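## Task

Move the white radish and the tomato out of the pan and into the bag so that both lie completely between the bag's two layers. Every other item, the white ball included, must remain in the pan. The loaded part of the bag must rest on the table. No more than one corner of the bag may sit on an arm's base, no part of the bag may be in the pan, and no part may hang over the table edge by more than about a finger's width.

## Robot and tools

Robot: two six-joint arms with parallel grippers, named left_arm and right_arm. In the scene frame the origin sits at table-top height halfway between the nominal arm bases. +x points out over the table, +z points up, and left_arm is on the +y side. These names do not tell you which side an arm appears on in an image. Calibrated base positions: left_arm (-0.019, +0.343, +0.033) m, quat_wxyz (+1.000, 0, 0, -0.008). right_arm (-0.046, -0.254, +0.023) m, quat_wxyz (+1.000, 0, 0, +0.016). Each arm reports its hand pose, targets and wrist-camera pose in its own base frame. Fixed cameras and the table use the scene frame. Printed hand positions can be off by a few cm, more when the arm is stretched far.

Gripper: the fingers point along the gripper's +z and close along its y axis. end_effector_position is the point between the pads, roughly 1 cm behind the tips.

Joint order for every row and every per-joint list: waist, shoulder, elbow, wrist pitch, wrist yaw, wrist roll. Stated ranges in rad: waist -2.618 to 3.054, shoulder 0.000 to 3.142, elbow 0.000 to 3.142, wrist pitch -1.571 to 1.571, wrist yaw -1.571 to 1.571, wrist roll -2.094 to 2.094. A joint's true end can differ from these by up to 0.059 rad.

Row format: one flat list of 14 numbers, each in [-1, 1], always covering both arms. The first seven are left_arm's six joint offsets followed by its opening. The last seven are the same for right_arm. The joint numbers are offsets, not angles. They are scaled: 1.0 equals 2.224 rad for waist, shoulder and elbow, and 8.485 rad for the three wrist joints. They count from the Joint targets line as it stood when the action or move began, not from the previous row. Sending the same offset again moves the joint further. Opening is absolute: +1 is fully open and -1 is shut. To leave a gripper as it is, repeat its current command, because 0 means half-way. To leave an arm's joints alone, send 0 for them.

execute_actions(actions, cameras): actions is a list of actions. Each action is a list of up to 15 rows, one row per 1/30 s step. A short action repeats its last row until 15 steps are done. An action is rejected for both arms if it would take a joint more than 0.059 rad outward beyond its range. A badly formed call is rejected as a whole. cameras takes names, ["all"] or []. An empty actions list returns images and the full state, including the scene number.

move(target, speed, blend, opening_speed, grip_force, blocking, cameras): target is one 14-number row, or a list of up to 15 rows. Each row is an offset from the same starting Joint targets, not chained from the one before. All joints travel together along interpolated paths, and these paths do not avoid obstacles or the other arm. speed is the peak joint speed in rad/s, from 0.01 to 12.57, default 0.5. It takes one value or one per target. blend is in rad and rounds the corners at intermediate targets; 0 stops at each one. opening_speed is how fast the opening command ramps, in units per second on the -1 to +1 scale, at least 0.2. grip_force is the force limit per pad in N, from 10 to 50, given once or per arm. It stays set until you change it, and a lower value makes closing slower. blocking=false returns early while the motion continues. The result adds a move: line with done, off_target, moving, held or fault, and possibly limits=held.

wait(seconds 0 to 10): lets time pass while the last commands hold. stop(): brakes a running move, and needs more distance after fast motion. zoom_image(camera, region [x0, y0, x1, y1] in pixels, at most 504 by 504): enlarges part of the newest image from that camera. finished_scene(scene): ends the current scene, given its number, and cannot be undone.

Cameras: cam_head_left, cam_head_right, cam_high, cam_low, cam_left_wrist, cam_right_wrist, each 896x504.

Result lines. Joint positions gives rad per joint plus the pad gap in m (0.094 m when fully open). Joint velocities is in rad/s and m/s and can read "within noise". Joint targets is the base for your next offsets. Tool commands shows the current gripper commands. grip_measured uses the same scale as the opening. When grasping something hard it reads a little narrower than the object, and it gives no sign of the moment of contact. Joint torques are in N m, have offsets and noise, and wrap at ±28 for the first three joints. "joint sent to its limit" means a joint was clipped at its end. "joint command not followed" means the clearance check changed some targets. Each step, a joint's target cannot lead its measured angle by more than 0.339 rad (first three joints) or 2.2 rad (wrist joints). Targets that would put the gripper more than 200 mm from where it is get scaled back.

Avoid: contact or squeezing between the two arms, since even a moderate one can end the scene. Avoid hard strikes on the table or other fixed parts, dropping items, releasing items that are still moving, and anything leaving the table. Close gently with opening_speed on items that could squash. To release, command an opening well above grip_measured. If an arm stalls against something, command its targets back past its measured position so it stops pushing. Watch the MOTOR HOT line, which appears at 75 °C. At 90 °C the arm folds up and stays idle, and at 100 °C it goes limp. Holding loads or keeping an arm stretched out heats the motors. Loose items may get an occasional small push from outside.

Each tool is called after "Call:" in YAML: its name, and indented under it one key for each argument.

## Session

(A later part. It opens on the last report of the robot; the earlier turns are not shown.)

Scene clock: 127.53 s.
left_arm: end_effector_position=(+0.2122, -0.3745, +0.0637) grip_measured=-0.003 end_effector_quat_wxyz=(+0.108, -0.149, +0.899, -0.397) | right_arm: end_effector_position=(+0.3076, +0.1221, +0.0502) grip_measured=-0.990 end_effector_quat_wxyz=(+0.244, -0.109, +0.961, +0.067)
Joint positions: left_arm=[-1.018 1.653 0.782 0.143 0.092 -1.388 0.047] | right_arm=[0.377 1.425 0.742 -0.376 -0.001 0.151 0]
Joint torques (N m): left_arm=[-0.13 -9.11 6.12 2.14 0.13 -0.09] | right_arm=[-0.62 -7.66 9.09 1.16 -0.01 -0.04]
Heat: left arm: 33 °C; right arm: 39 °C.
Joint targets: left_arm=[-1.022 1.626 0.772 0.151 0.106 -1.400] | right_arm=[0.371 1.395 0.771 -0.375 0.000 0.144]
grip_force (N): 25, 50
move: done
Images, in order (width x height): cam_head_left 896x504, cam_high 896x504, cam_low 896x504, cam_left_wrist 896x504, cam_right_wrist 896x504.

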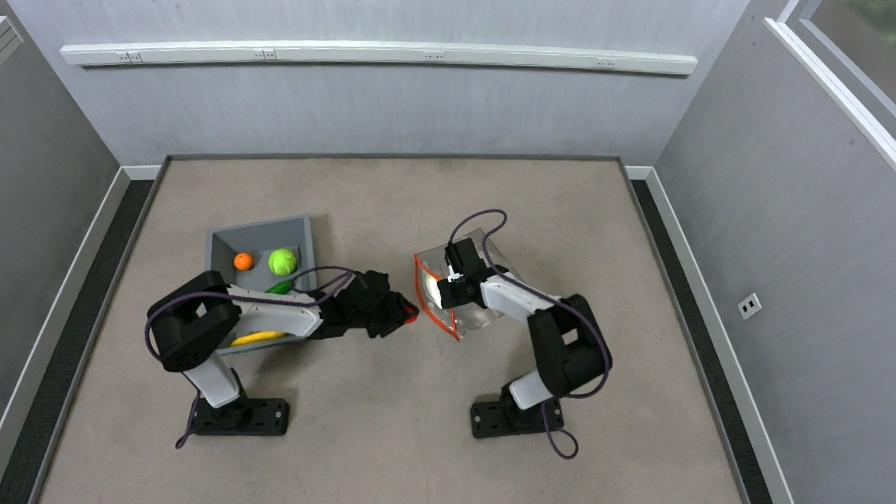

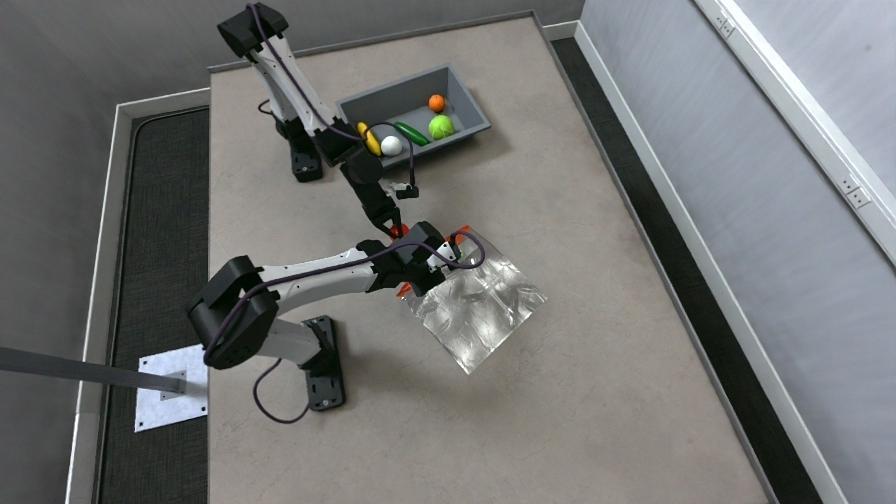

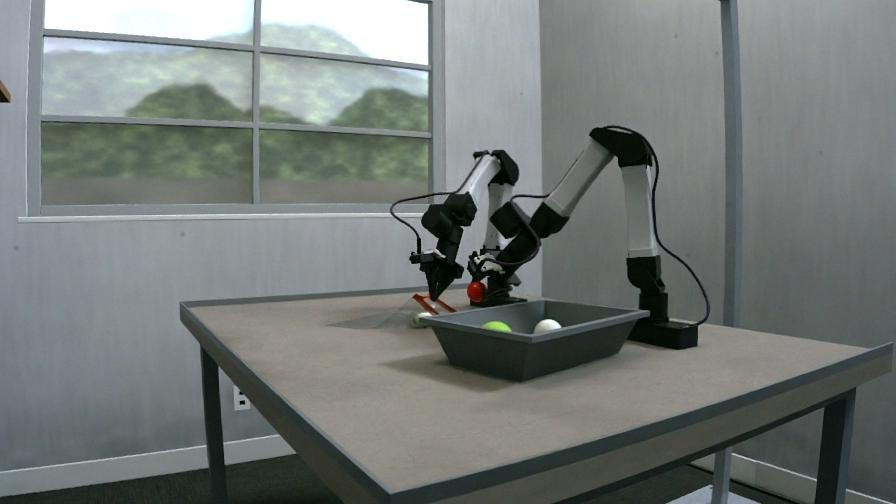

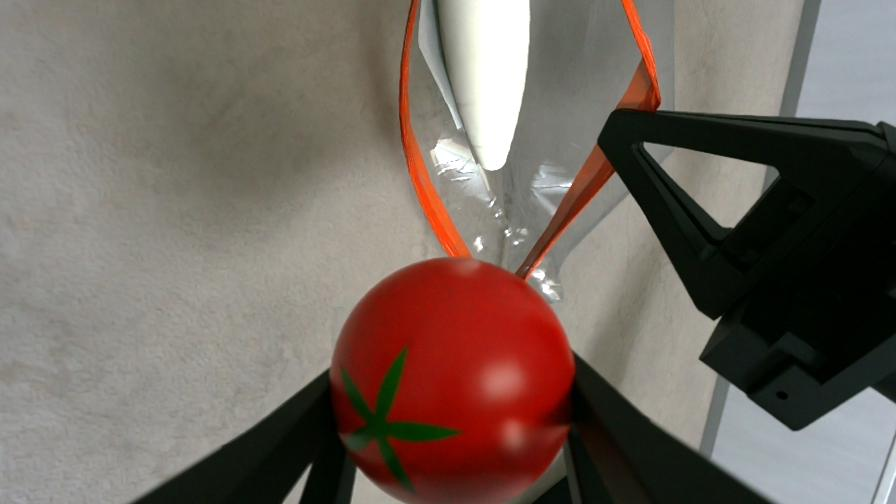

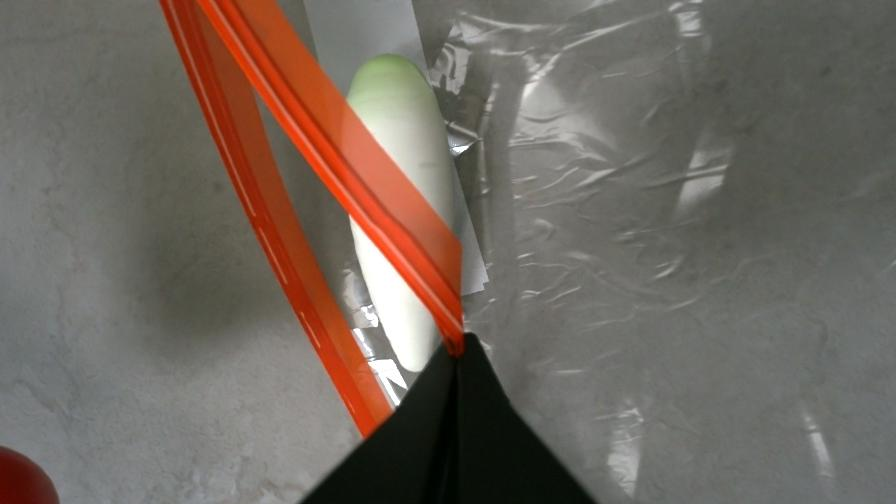

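Call:
move:
  target: [0.0002,0.1821,0.1059,0.0199,0,0,-0.02,0,0,0,0,0,0,-1]
  speed: 0.15
  cameras: ["cam_head_left","cam_low","cam_high","cam_left_wrist","cam_right_wrist"]

Call:
zoom_image:
  camera: "cam_head_left"
  region: [330, 200, 540, 380]

Call:
zoom_image:
  camera: "cam_low"
  region: [370, 220, 570, 370]

Scene clock: 131.30 s.
left_arm: end_effector_position=(+0.2478, -0.4321, +0.0118) grip_measured=-0.003 end_effector_quat_wxyz=(+0.110, -0.148, +0.897, -0.402) | right_arm: end_effector_position=(+0.3076, +0.1221, +0.0502) grip_measured=-0.990 end_effector_quat_wxyz=(+0.244, -0.109, +0.961, +0.067)
Joint positions: left_arm=[-1.018 2.012 0.986 0.312 0.092 -1.388 0.047] | right_arm=[0.377 1.425 0.742 -0.376 -0.001 0.151 0]
Joint torques (N m): left_arm=[-0.13 -8.14 8.58 2.14 0.13 -0.11] | right_arm=[-0.61 -7.68 9.09 1.16 -0.01 -0.04]
Heat: left arm: 33 °C; right arm: 39 °C.
Joint targets: left_arm=[-1.022 2.031 1.007 0.320 0.106 -1.400] | right_arm=[0.371 1.395 0.771 -0.375 0.000 0.144]
grip_force (N): 25, 50
move: done
Images, in order (width x height): cam_head_left 896x504, cam_high 896x504, cam_low 896x504, cam_left_wrist 896x504, cam_right_wrist 896x504.

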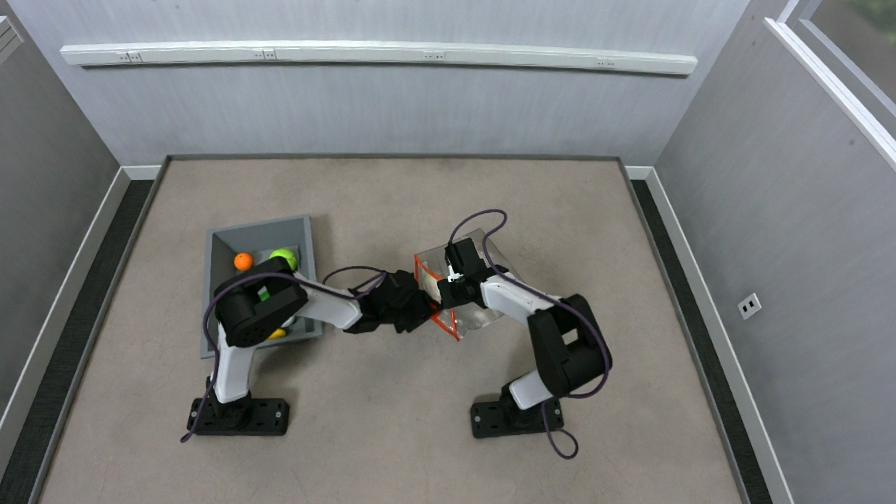

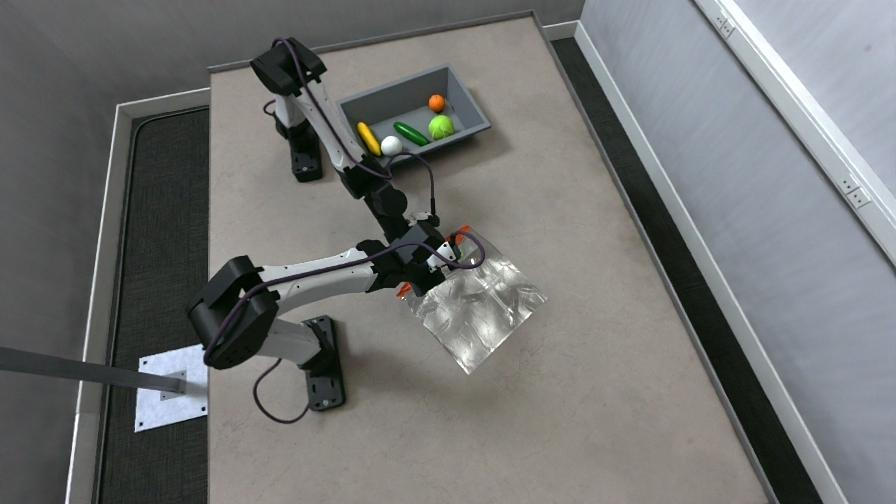

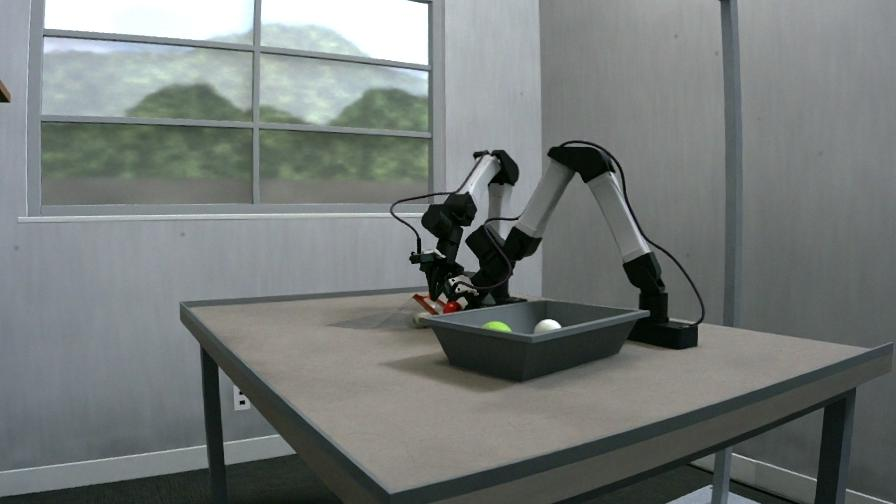

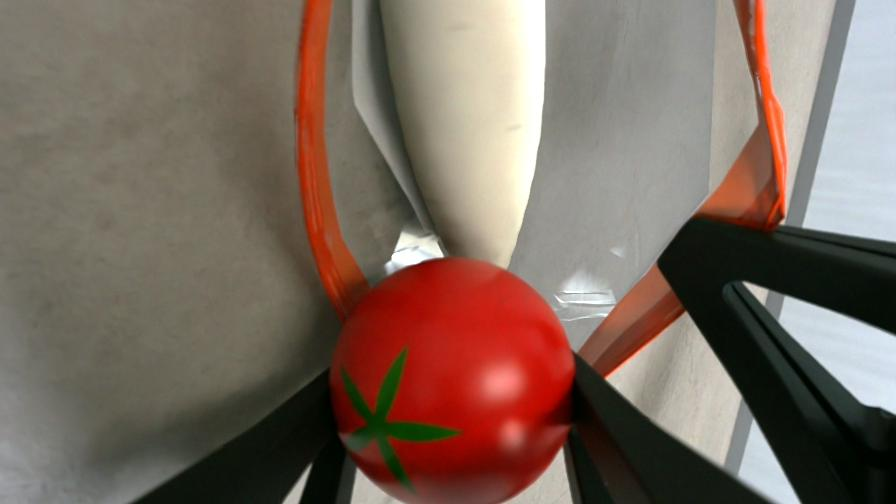

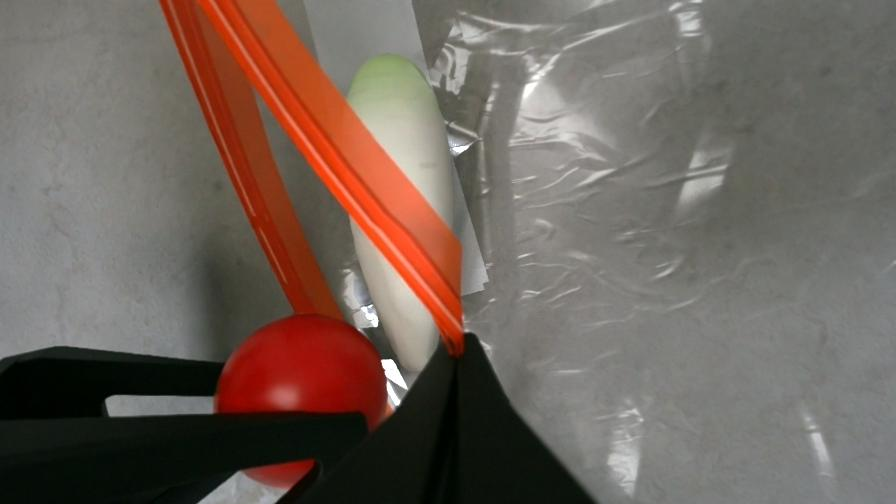

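Scaled by 2.400 from the camera's 896x504 image, which has a finer 1280x720 frame.

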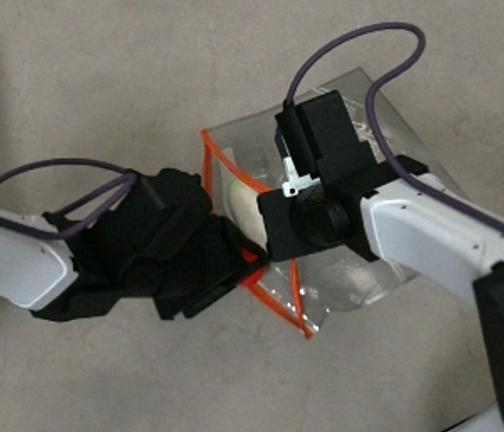

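Scaled by 2.520 from the camera's 896x504 image, which has a finer 1280x720 frame.

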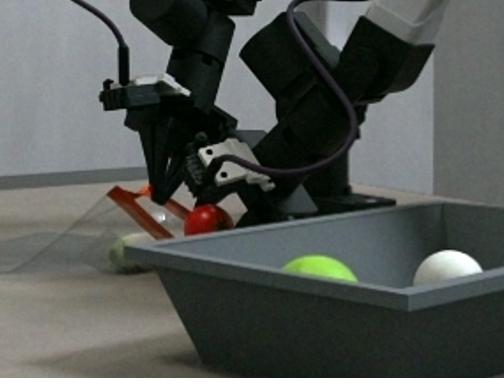

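Call:
move:
  target:
    - [0.008,0.0335,0.0568,-0.0062,0.0016,0.002,-0.02,0,0,0,0,0,0,-1]
    - [0.008,0.0461,0.0531,-0.0019,0.0016,0.002,-0.02,0,0,0,0,0,0,-1]
  speed: 0.12
  cameras: ["cam_head_left","cam_low","cam_high","cam_left_wrist","cam_right_wrist"]

Call:
zoom_image:
  camera: "cam_head_left"
  region: [330, 200, 540, 380]

Call:
zoom_image:
  camera: "cam_low"
  region: [370, 220, 570, 370]

Scene clock: 134.27 s.
left_arm: end_effector_position=(+0.2643, -0.4562, +0.0052) grip_measured=-0.003 end_effector_quat_wxyz=(+0.107, -0.148, +0.895, -0.407) | right_arm: end_effector_position=(+0.3076, +0.1218, +0.0501) grip_measured=-0.990 end_effector_quat_wxyz=(+0.244, -0.109, +0.961, +0.066)
Joint positions: left_arm=[-1.011 2.114 1.112 0.296 0.106 -1.388 0.047] | right_arm=[0.377 1.425 0.742 -0.377 -0.001 0.151 0]
Joint torques (N m): left_arm=[0.72 -9.05 7.91 2.12 0.13 0.04] | right_arm=[-0.53 -7.66 9.13 1.17 -0.01 -0.04]
Heat: left arm: 33 °C; right arm: 39 °C.
Joint targets: left_arm=[-1.004 2.133 1.125 0.304 0.120 -1.383] | right_arm=[0.371 1.395 0.771 -0.375 0.000 0.144]
grip_force (N): 25, 50
move: done
Images, in order (width x height): cam_head_left 896x504, cam_high 896x504, cam_low 896x504, cam_left_wrist 896x504, cam_right_wrist 896x504.

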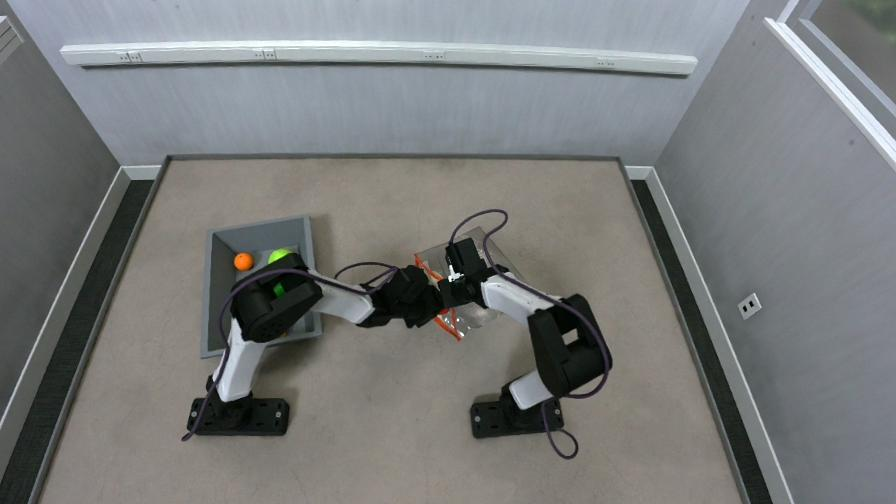

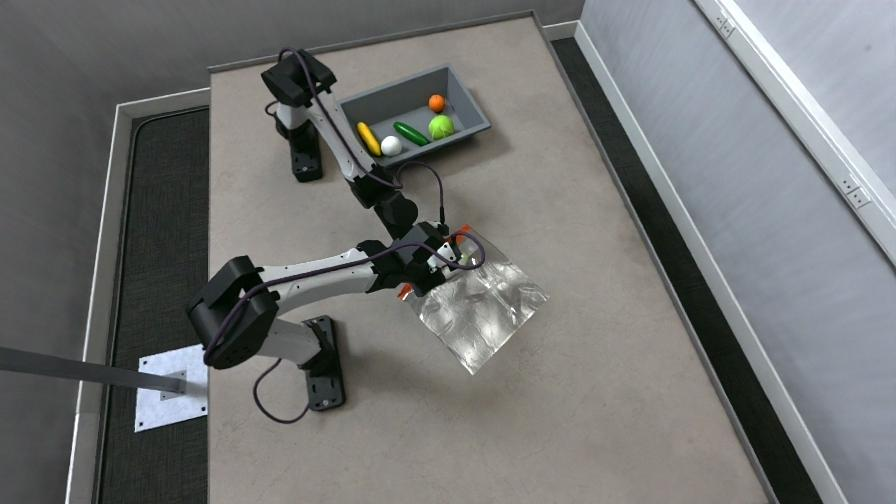

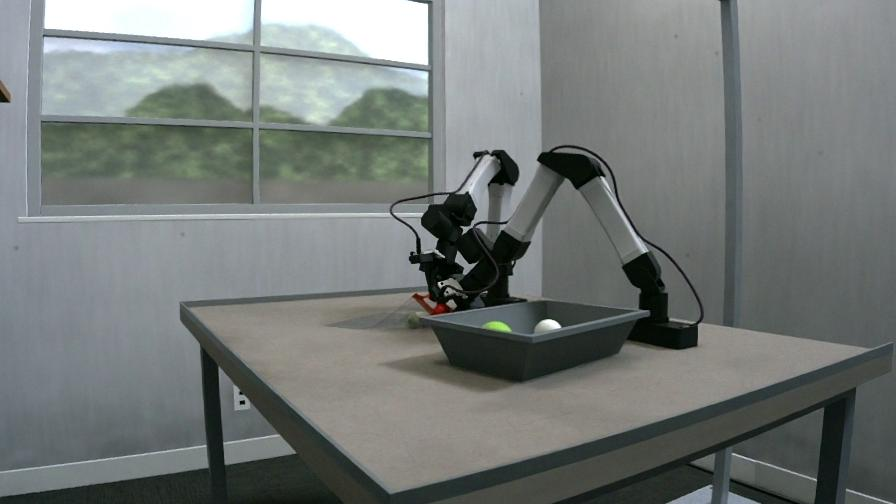

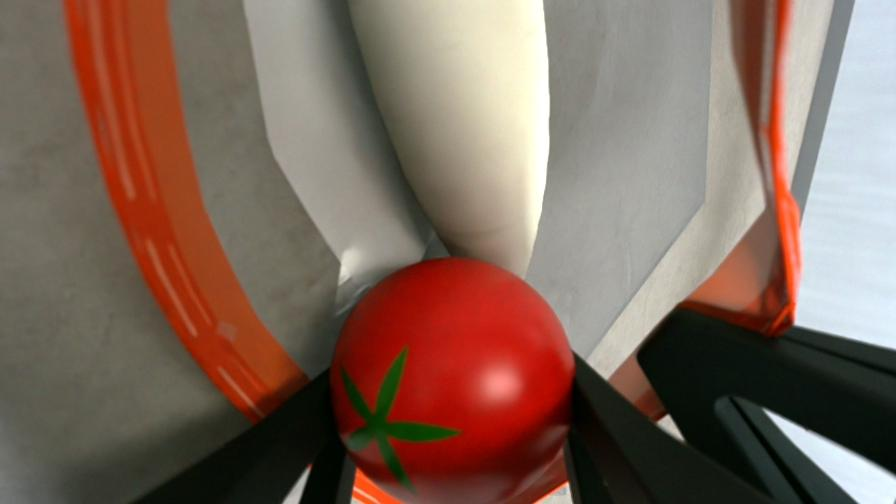

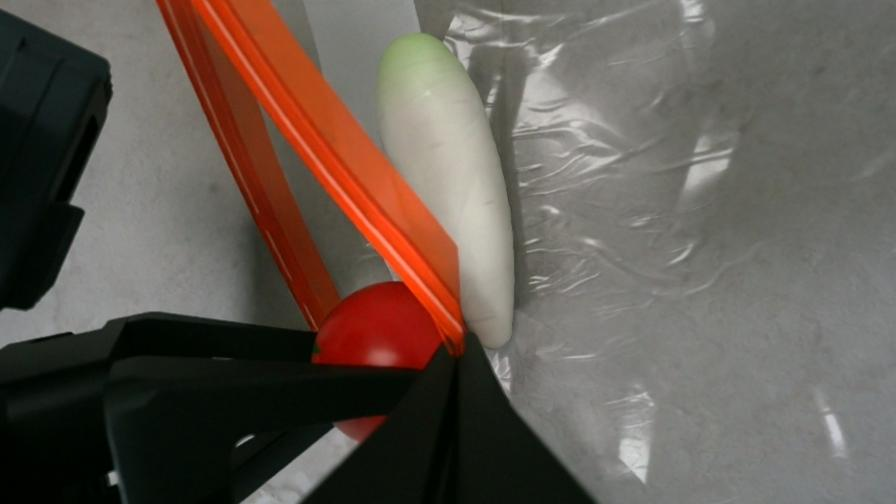

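Scaled by 2.400 from the camera's 896x504 image, which has a finer 1280x720 frame.

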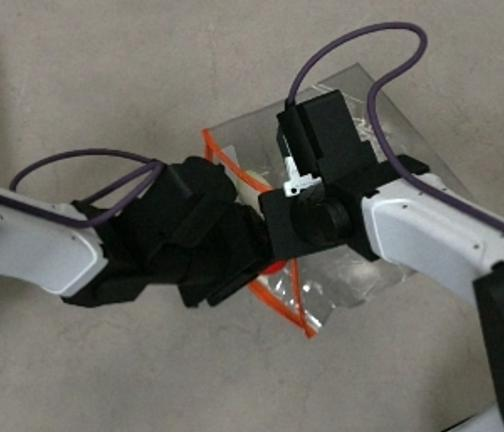

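Scaled by 2.520 from the camera's 896x504 image, which has a finer 1280x720 frame.

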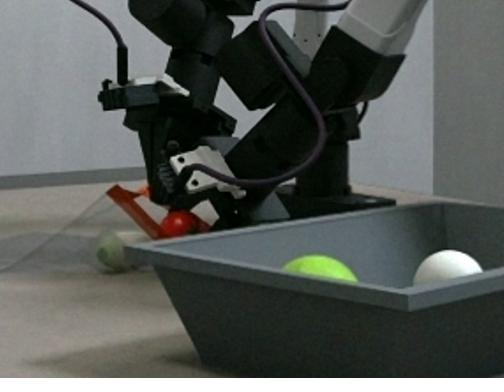

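Call:
move:
  target:
    - [0,0.0048,-0.0014,0.0016,0,0,-0.02,0,0,0,0,0,0,-1]
    - [0,0.0048,-0.0014,0.0016,0,0,0.12,0,0,0,0,0,0,-1]
    - [0.0158,-0.1611,-0.1076,-0.0145,0.0031,0,0.12,0,0,0,0,0,0,-1]
  speed: [0.1,0.1,0.2]
  opening_speed: 0.3
  cameras: ["cam_head_left","cam_low","cam_high","cam_left_wrist","cam_right_wrist"]

Call:
zoom_image:
  camera: "cam_head_left"
  region: [330, 200, 540, 380]

Call:
zoom_image:
  camera: "cam_low"
  region: [370, 220, 570, 370]

Scene clock: 138.80 s.
left_arm: end_effector_position=(+0.2431, -0.3995, +0.0561) grip_measured=+0.118 end_effector_quat_wxyz=(+0.104, -0.159, +0.892, -0.410) | right_arm: end_effector_position=(+0.3076, +0.1218, +0.0501) grip_measured=-0.990 end_effector_quat_wxyz=(+0.244, -0.109, +0.961, +0.066)
Joint positions: left_arm=[-0.976 1.8 0.899 0.198 0.13 -1.388 0.053] | right_arm=[0.377 1.425 0.742 -0.377 -0.001 0.151 0]
Joint torques (N m): left_arm=[0.72 -10.19 5.85 1.87 0.16 0.05] | right_arm=[-0.54 -7.66 9.09 1.17 -0.01 -0.04]
Heat: left arm: 34 °C; right arm: 38 °C.
Joint targets: left_arm=[-0.969 1.775 0.886 0.181 0.146 -1.383] | right_arm=[0.371 1.395 0.771 -0.375 0.000 0.144]
grip_force (N): 25, 50
move: done
Images, in order (width x height): cam_head_left 896x504, cam_high 896x504, cam_low 896x504, cam_left_wrist 896x504, cam_right_wrist 896x504.

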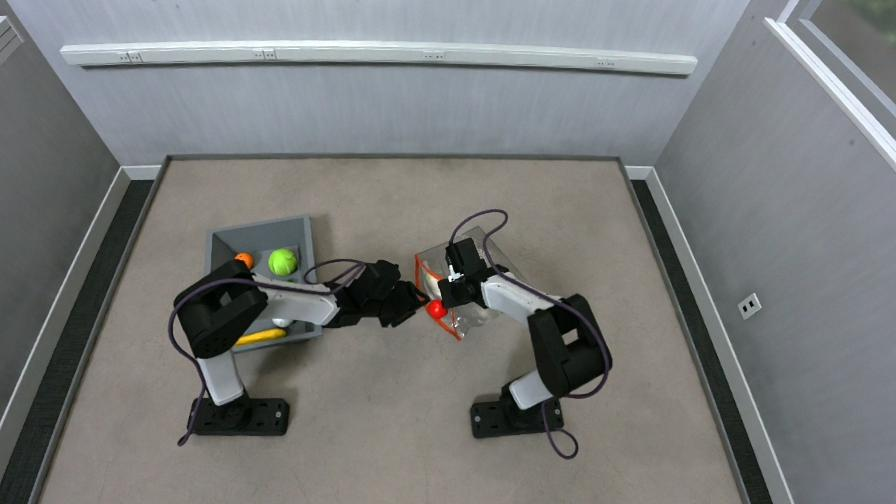

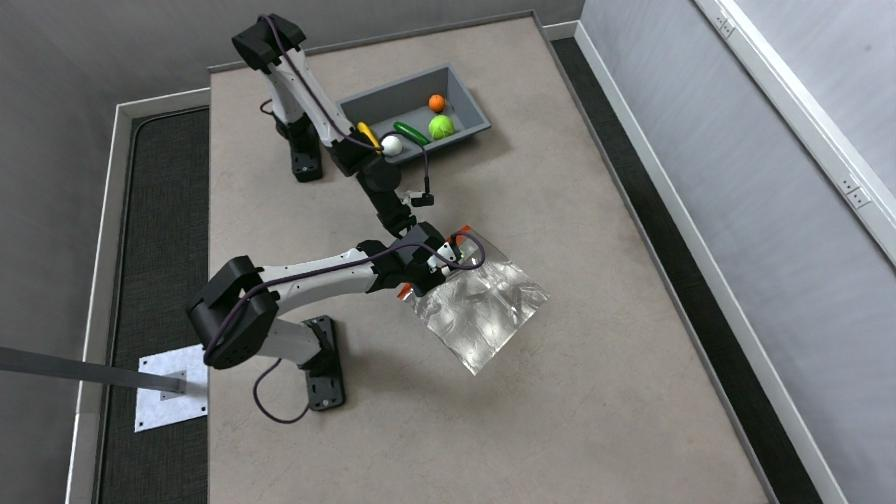

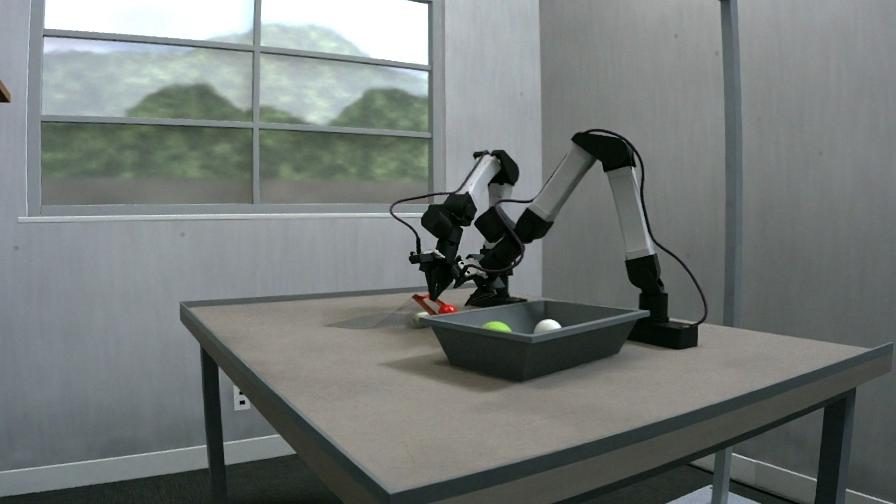

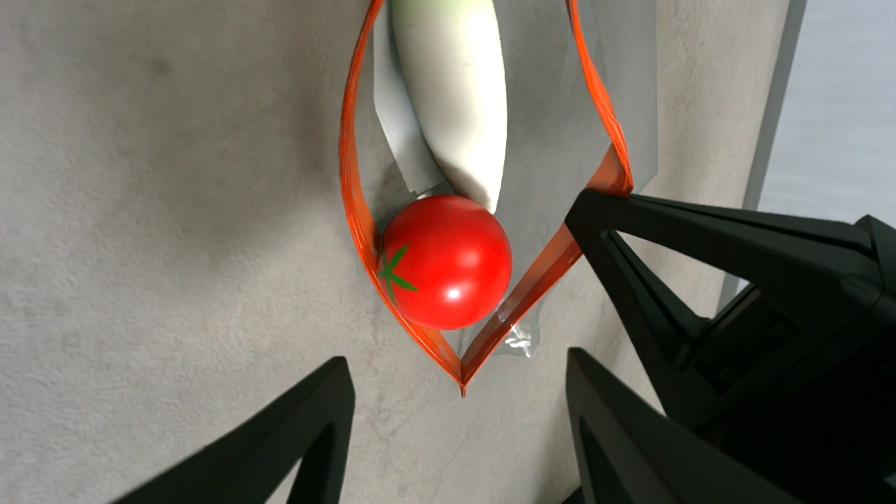

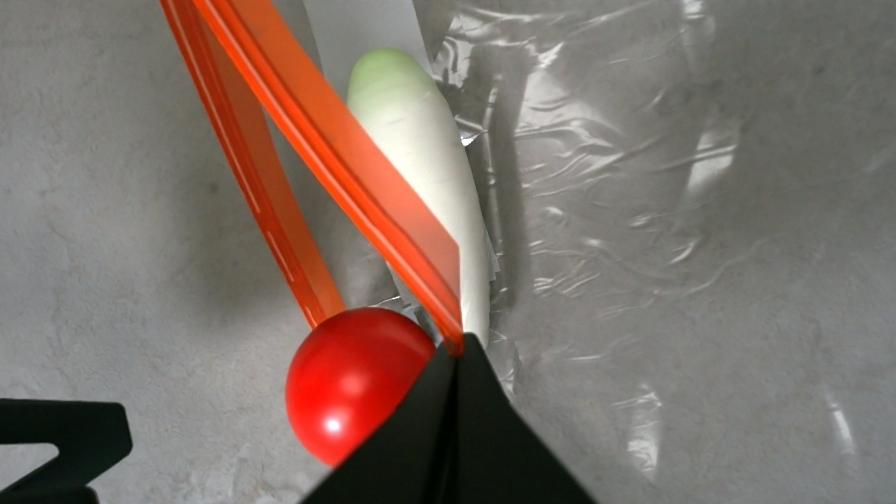

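Scaled by 2.400 from the camera's 896x504 image, which has a finer 1280x720 frame.

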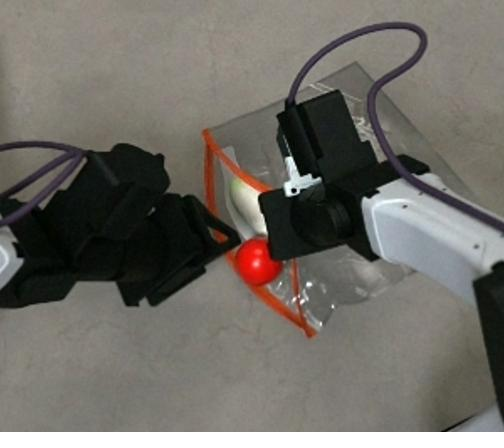

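Scaled by 2.520 from the camera's 896x504 image, which has a finer 1280x720 frame.

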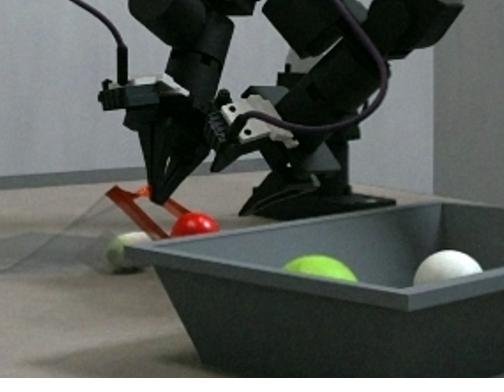

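Call:
move:
  target: [0,0,0,0,0,0,-1,0,-0.0131,0.0272,-0.0107,0,0,-1]
  speed: 0.15
  cameras: ["cam_head_left","cam_low","cam_left_wrist","cam_right_wrist"]

Call:
zoom_image:
  camera: "cam_head_left"
  region: [330, 200, 540, 380]

Call:
zoom_image:
  camera: "cam_low"
  region: [370, 220, 570, 370]

Scene clock: 142.87 s.
left_arm: end_effector_position=(+0.2431, -0.3994, +0.0561) grip_measured=-0.977 end_effector_quat_wxyz=(+0.104, -0.159, +0.892, -0.410) | right_arm: end_effector_position=(+0.3086, +0.1222, +0.0703) grip_measured=-0.990 end_effector_quat_wxyz=(+0.244, -0.109, +0.961, +0.066)
Joint positions: left_arm=[-0.976 1.8 0.899 0.197 0.13 -1.388 0.001] | right_arm=[0.377 1.394 0.803 -0.467 -0.001 0.151 0]
Joint torques (N m): left_arm=[0.72 -10.21 5.82 1.87 0.16 0.04] | right_arm=[-0.54 -7.45 9.26 1.17 -0.01 -0.04]
Heat: left arm: 34 °C; right arm: 38 °C.
Joint targets: left_arm=[-0.969 1.775 0.886 0.181 0.146 -1.383] | right_arm=[0.371 1.366 0.831 -0.466 0.000 0.144]
grip_force (N): 25, 50
move: done
Images, in order (width x height): cam_head_left 896x504, cam_low 896x504, cam_left_wrist 896x504, cam_right_wrist 896x504.

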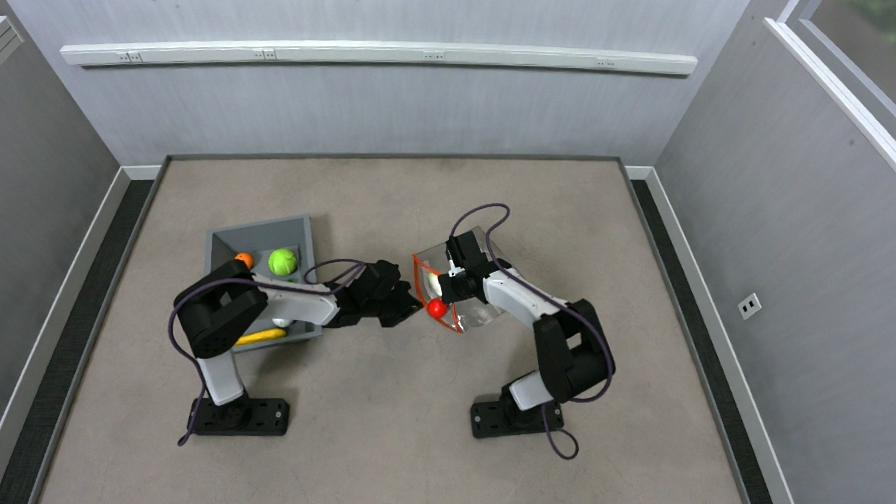

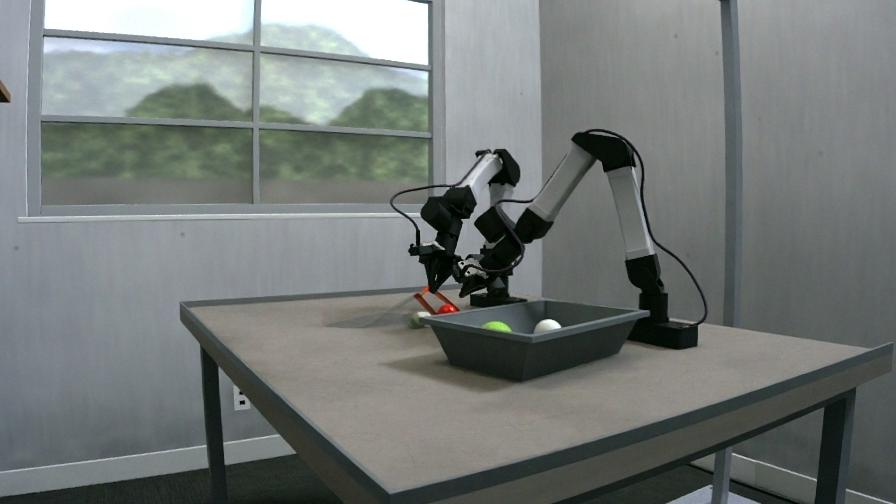

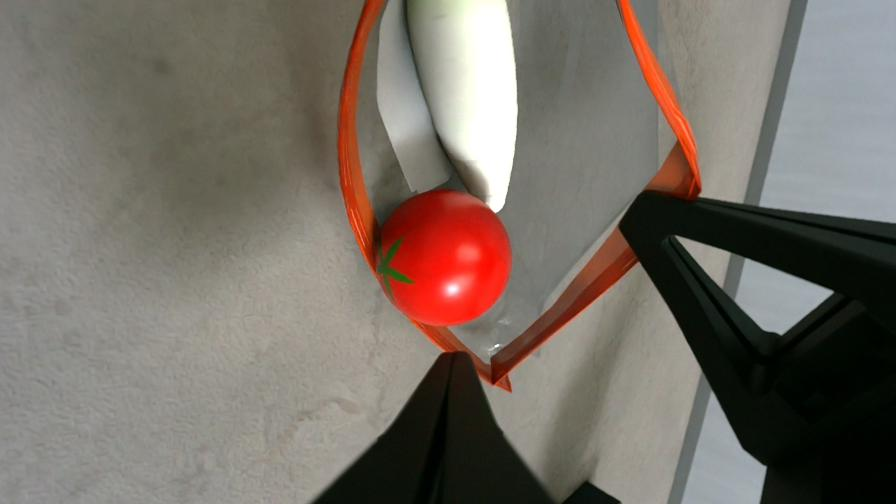

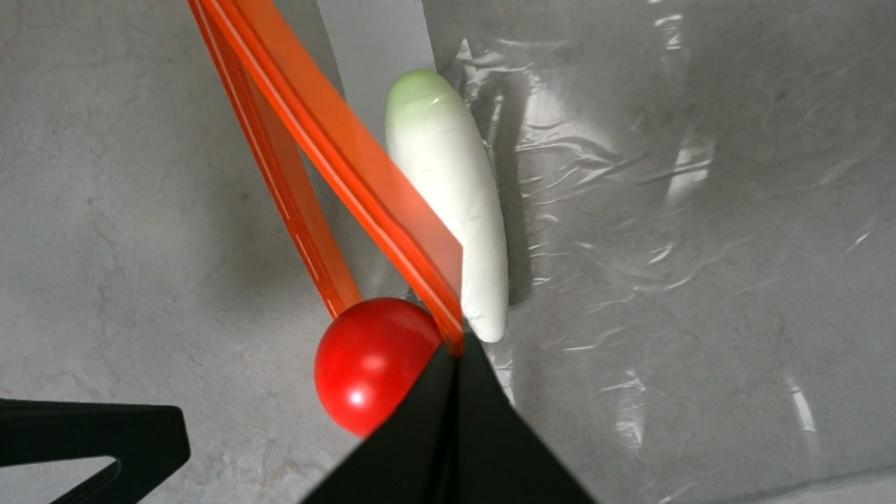

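Scaled by 2.400 from the camera's 896x504 image, which has a finer 1280x720 frame.

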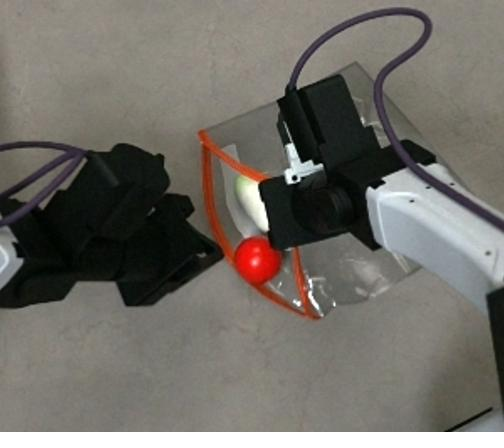

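Scaled by 2.520 from the camera's 896x504 image, which has a finer 1280x720 frame.

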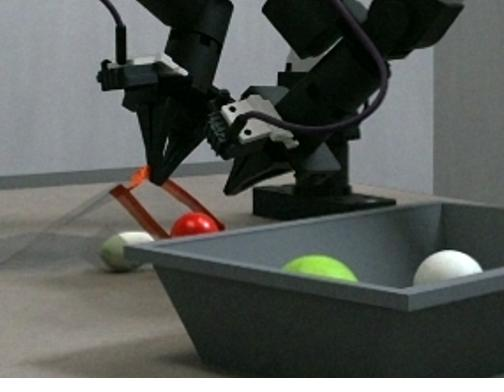

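Call:
move:
  target:
    - [-0.0232,0.071,0.0303,0.0112,-0.0046,0,-1,0,0,0,0,0,0,-1]
    - [-0.0303,0.1172,0.1021,0.0046,-0.006,0,-1,0,0,0,0,0,0,-1]
  speed: 0.12
  cameras: ["cam_head_left","cam_low","cam_left_wrist","cam_right_wrist"]

Call:
zoom_image:
  camera: "cam_head_left"
  region: [330, 200, 540, 380]

Call:
zoom_image:
  camera: "cam_low"
  region: [370, 220, 570, 370]

Scene clock: 147.70 s.
left_arm: end_effector_position=(+0.2514, -0.4560, +0.0369) grip_measured=-0.977 end_effector_quat_wxyz=(+0.104, -0.137, +0.892, -0.418) | right_arm: end_effector_position=(+0.3086, +0.1222, +0.0703) grip_measured=-0.990 end_effector_quat_wxyz=(+0.244, -0.109, +0.961, +0.066)
Joint positions: left_arm=[-1.03 2.014 1.092 0.237 0.112 -1.388 0.001] | right_arm=[0.377 1.394 0.803 -0.467 -0.001 0.151 0]
Joint torques (N m): left_arm=[-0.29 -8.38 9.05 1.88 -0.13 0.05] | right_arm=[-0.54 -7.43 9.26 1.17 -0.01 -0.04]
Heat: left arm: 34 °C; right arm: 38 °C.
Joint targets: left_arm=[-1.036 2.036 1.113 0.220 0.095 -1.383] | right_arm=[0.371 1.366 0.831 -0.466 0.000 0.144]
grip_force (N): 25, 50
move: done
Images, in order (width x height): cam_head_left 896x504, cam_low 896x504, cam_left_wrist 896x504, cam_right_wrist 896x504.

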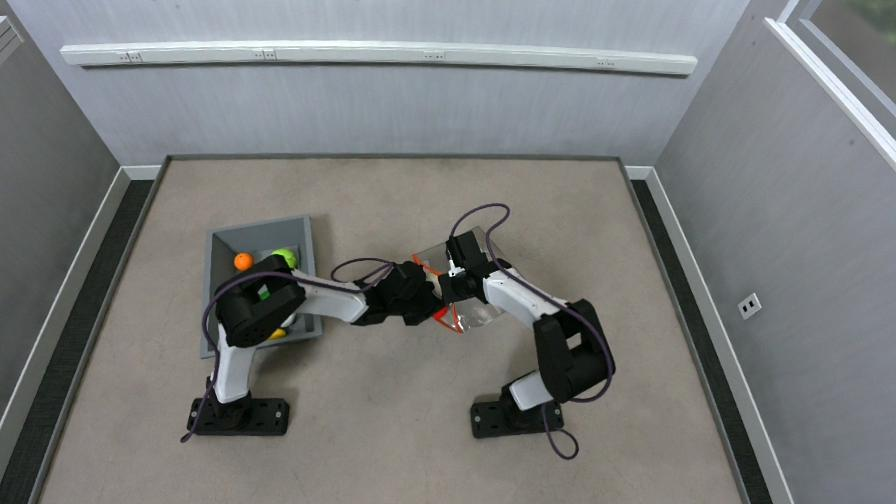

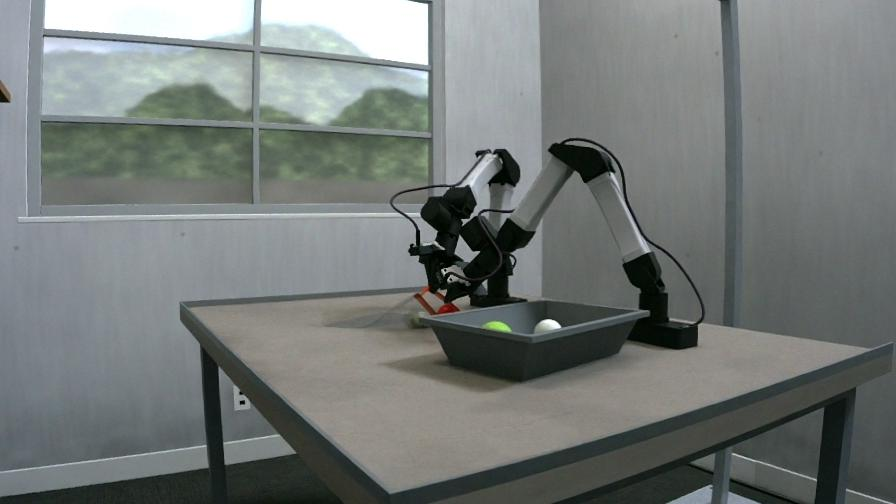

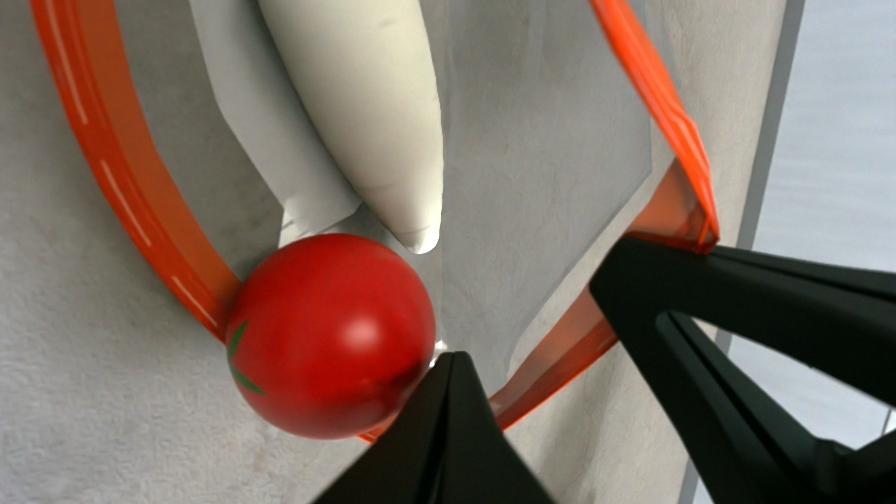

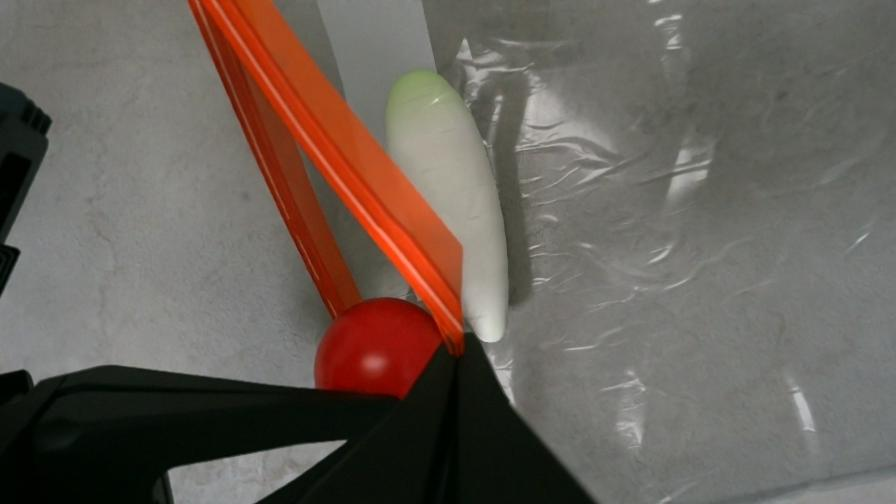

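Scaled by 2.400 from the camera's 896x504 image, which has a finer 1280x720 frame.

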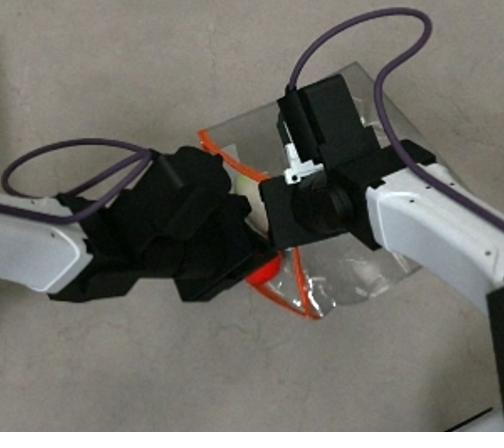

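Scaled by 2.520 from the camera's 896x504 image, which has a finer 1280x720 frame.

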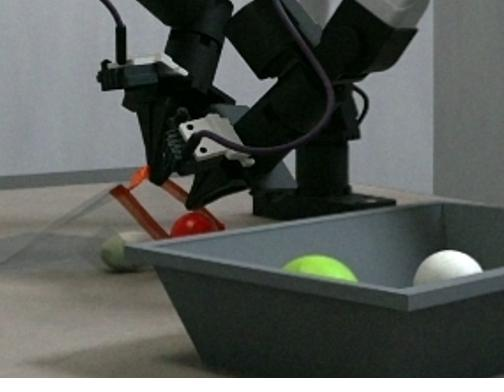

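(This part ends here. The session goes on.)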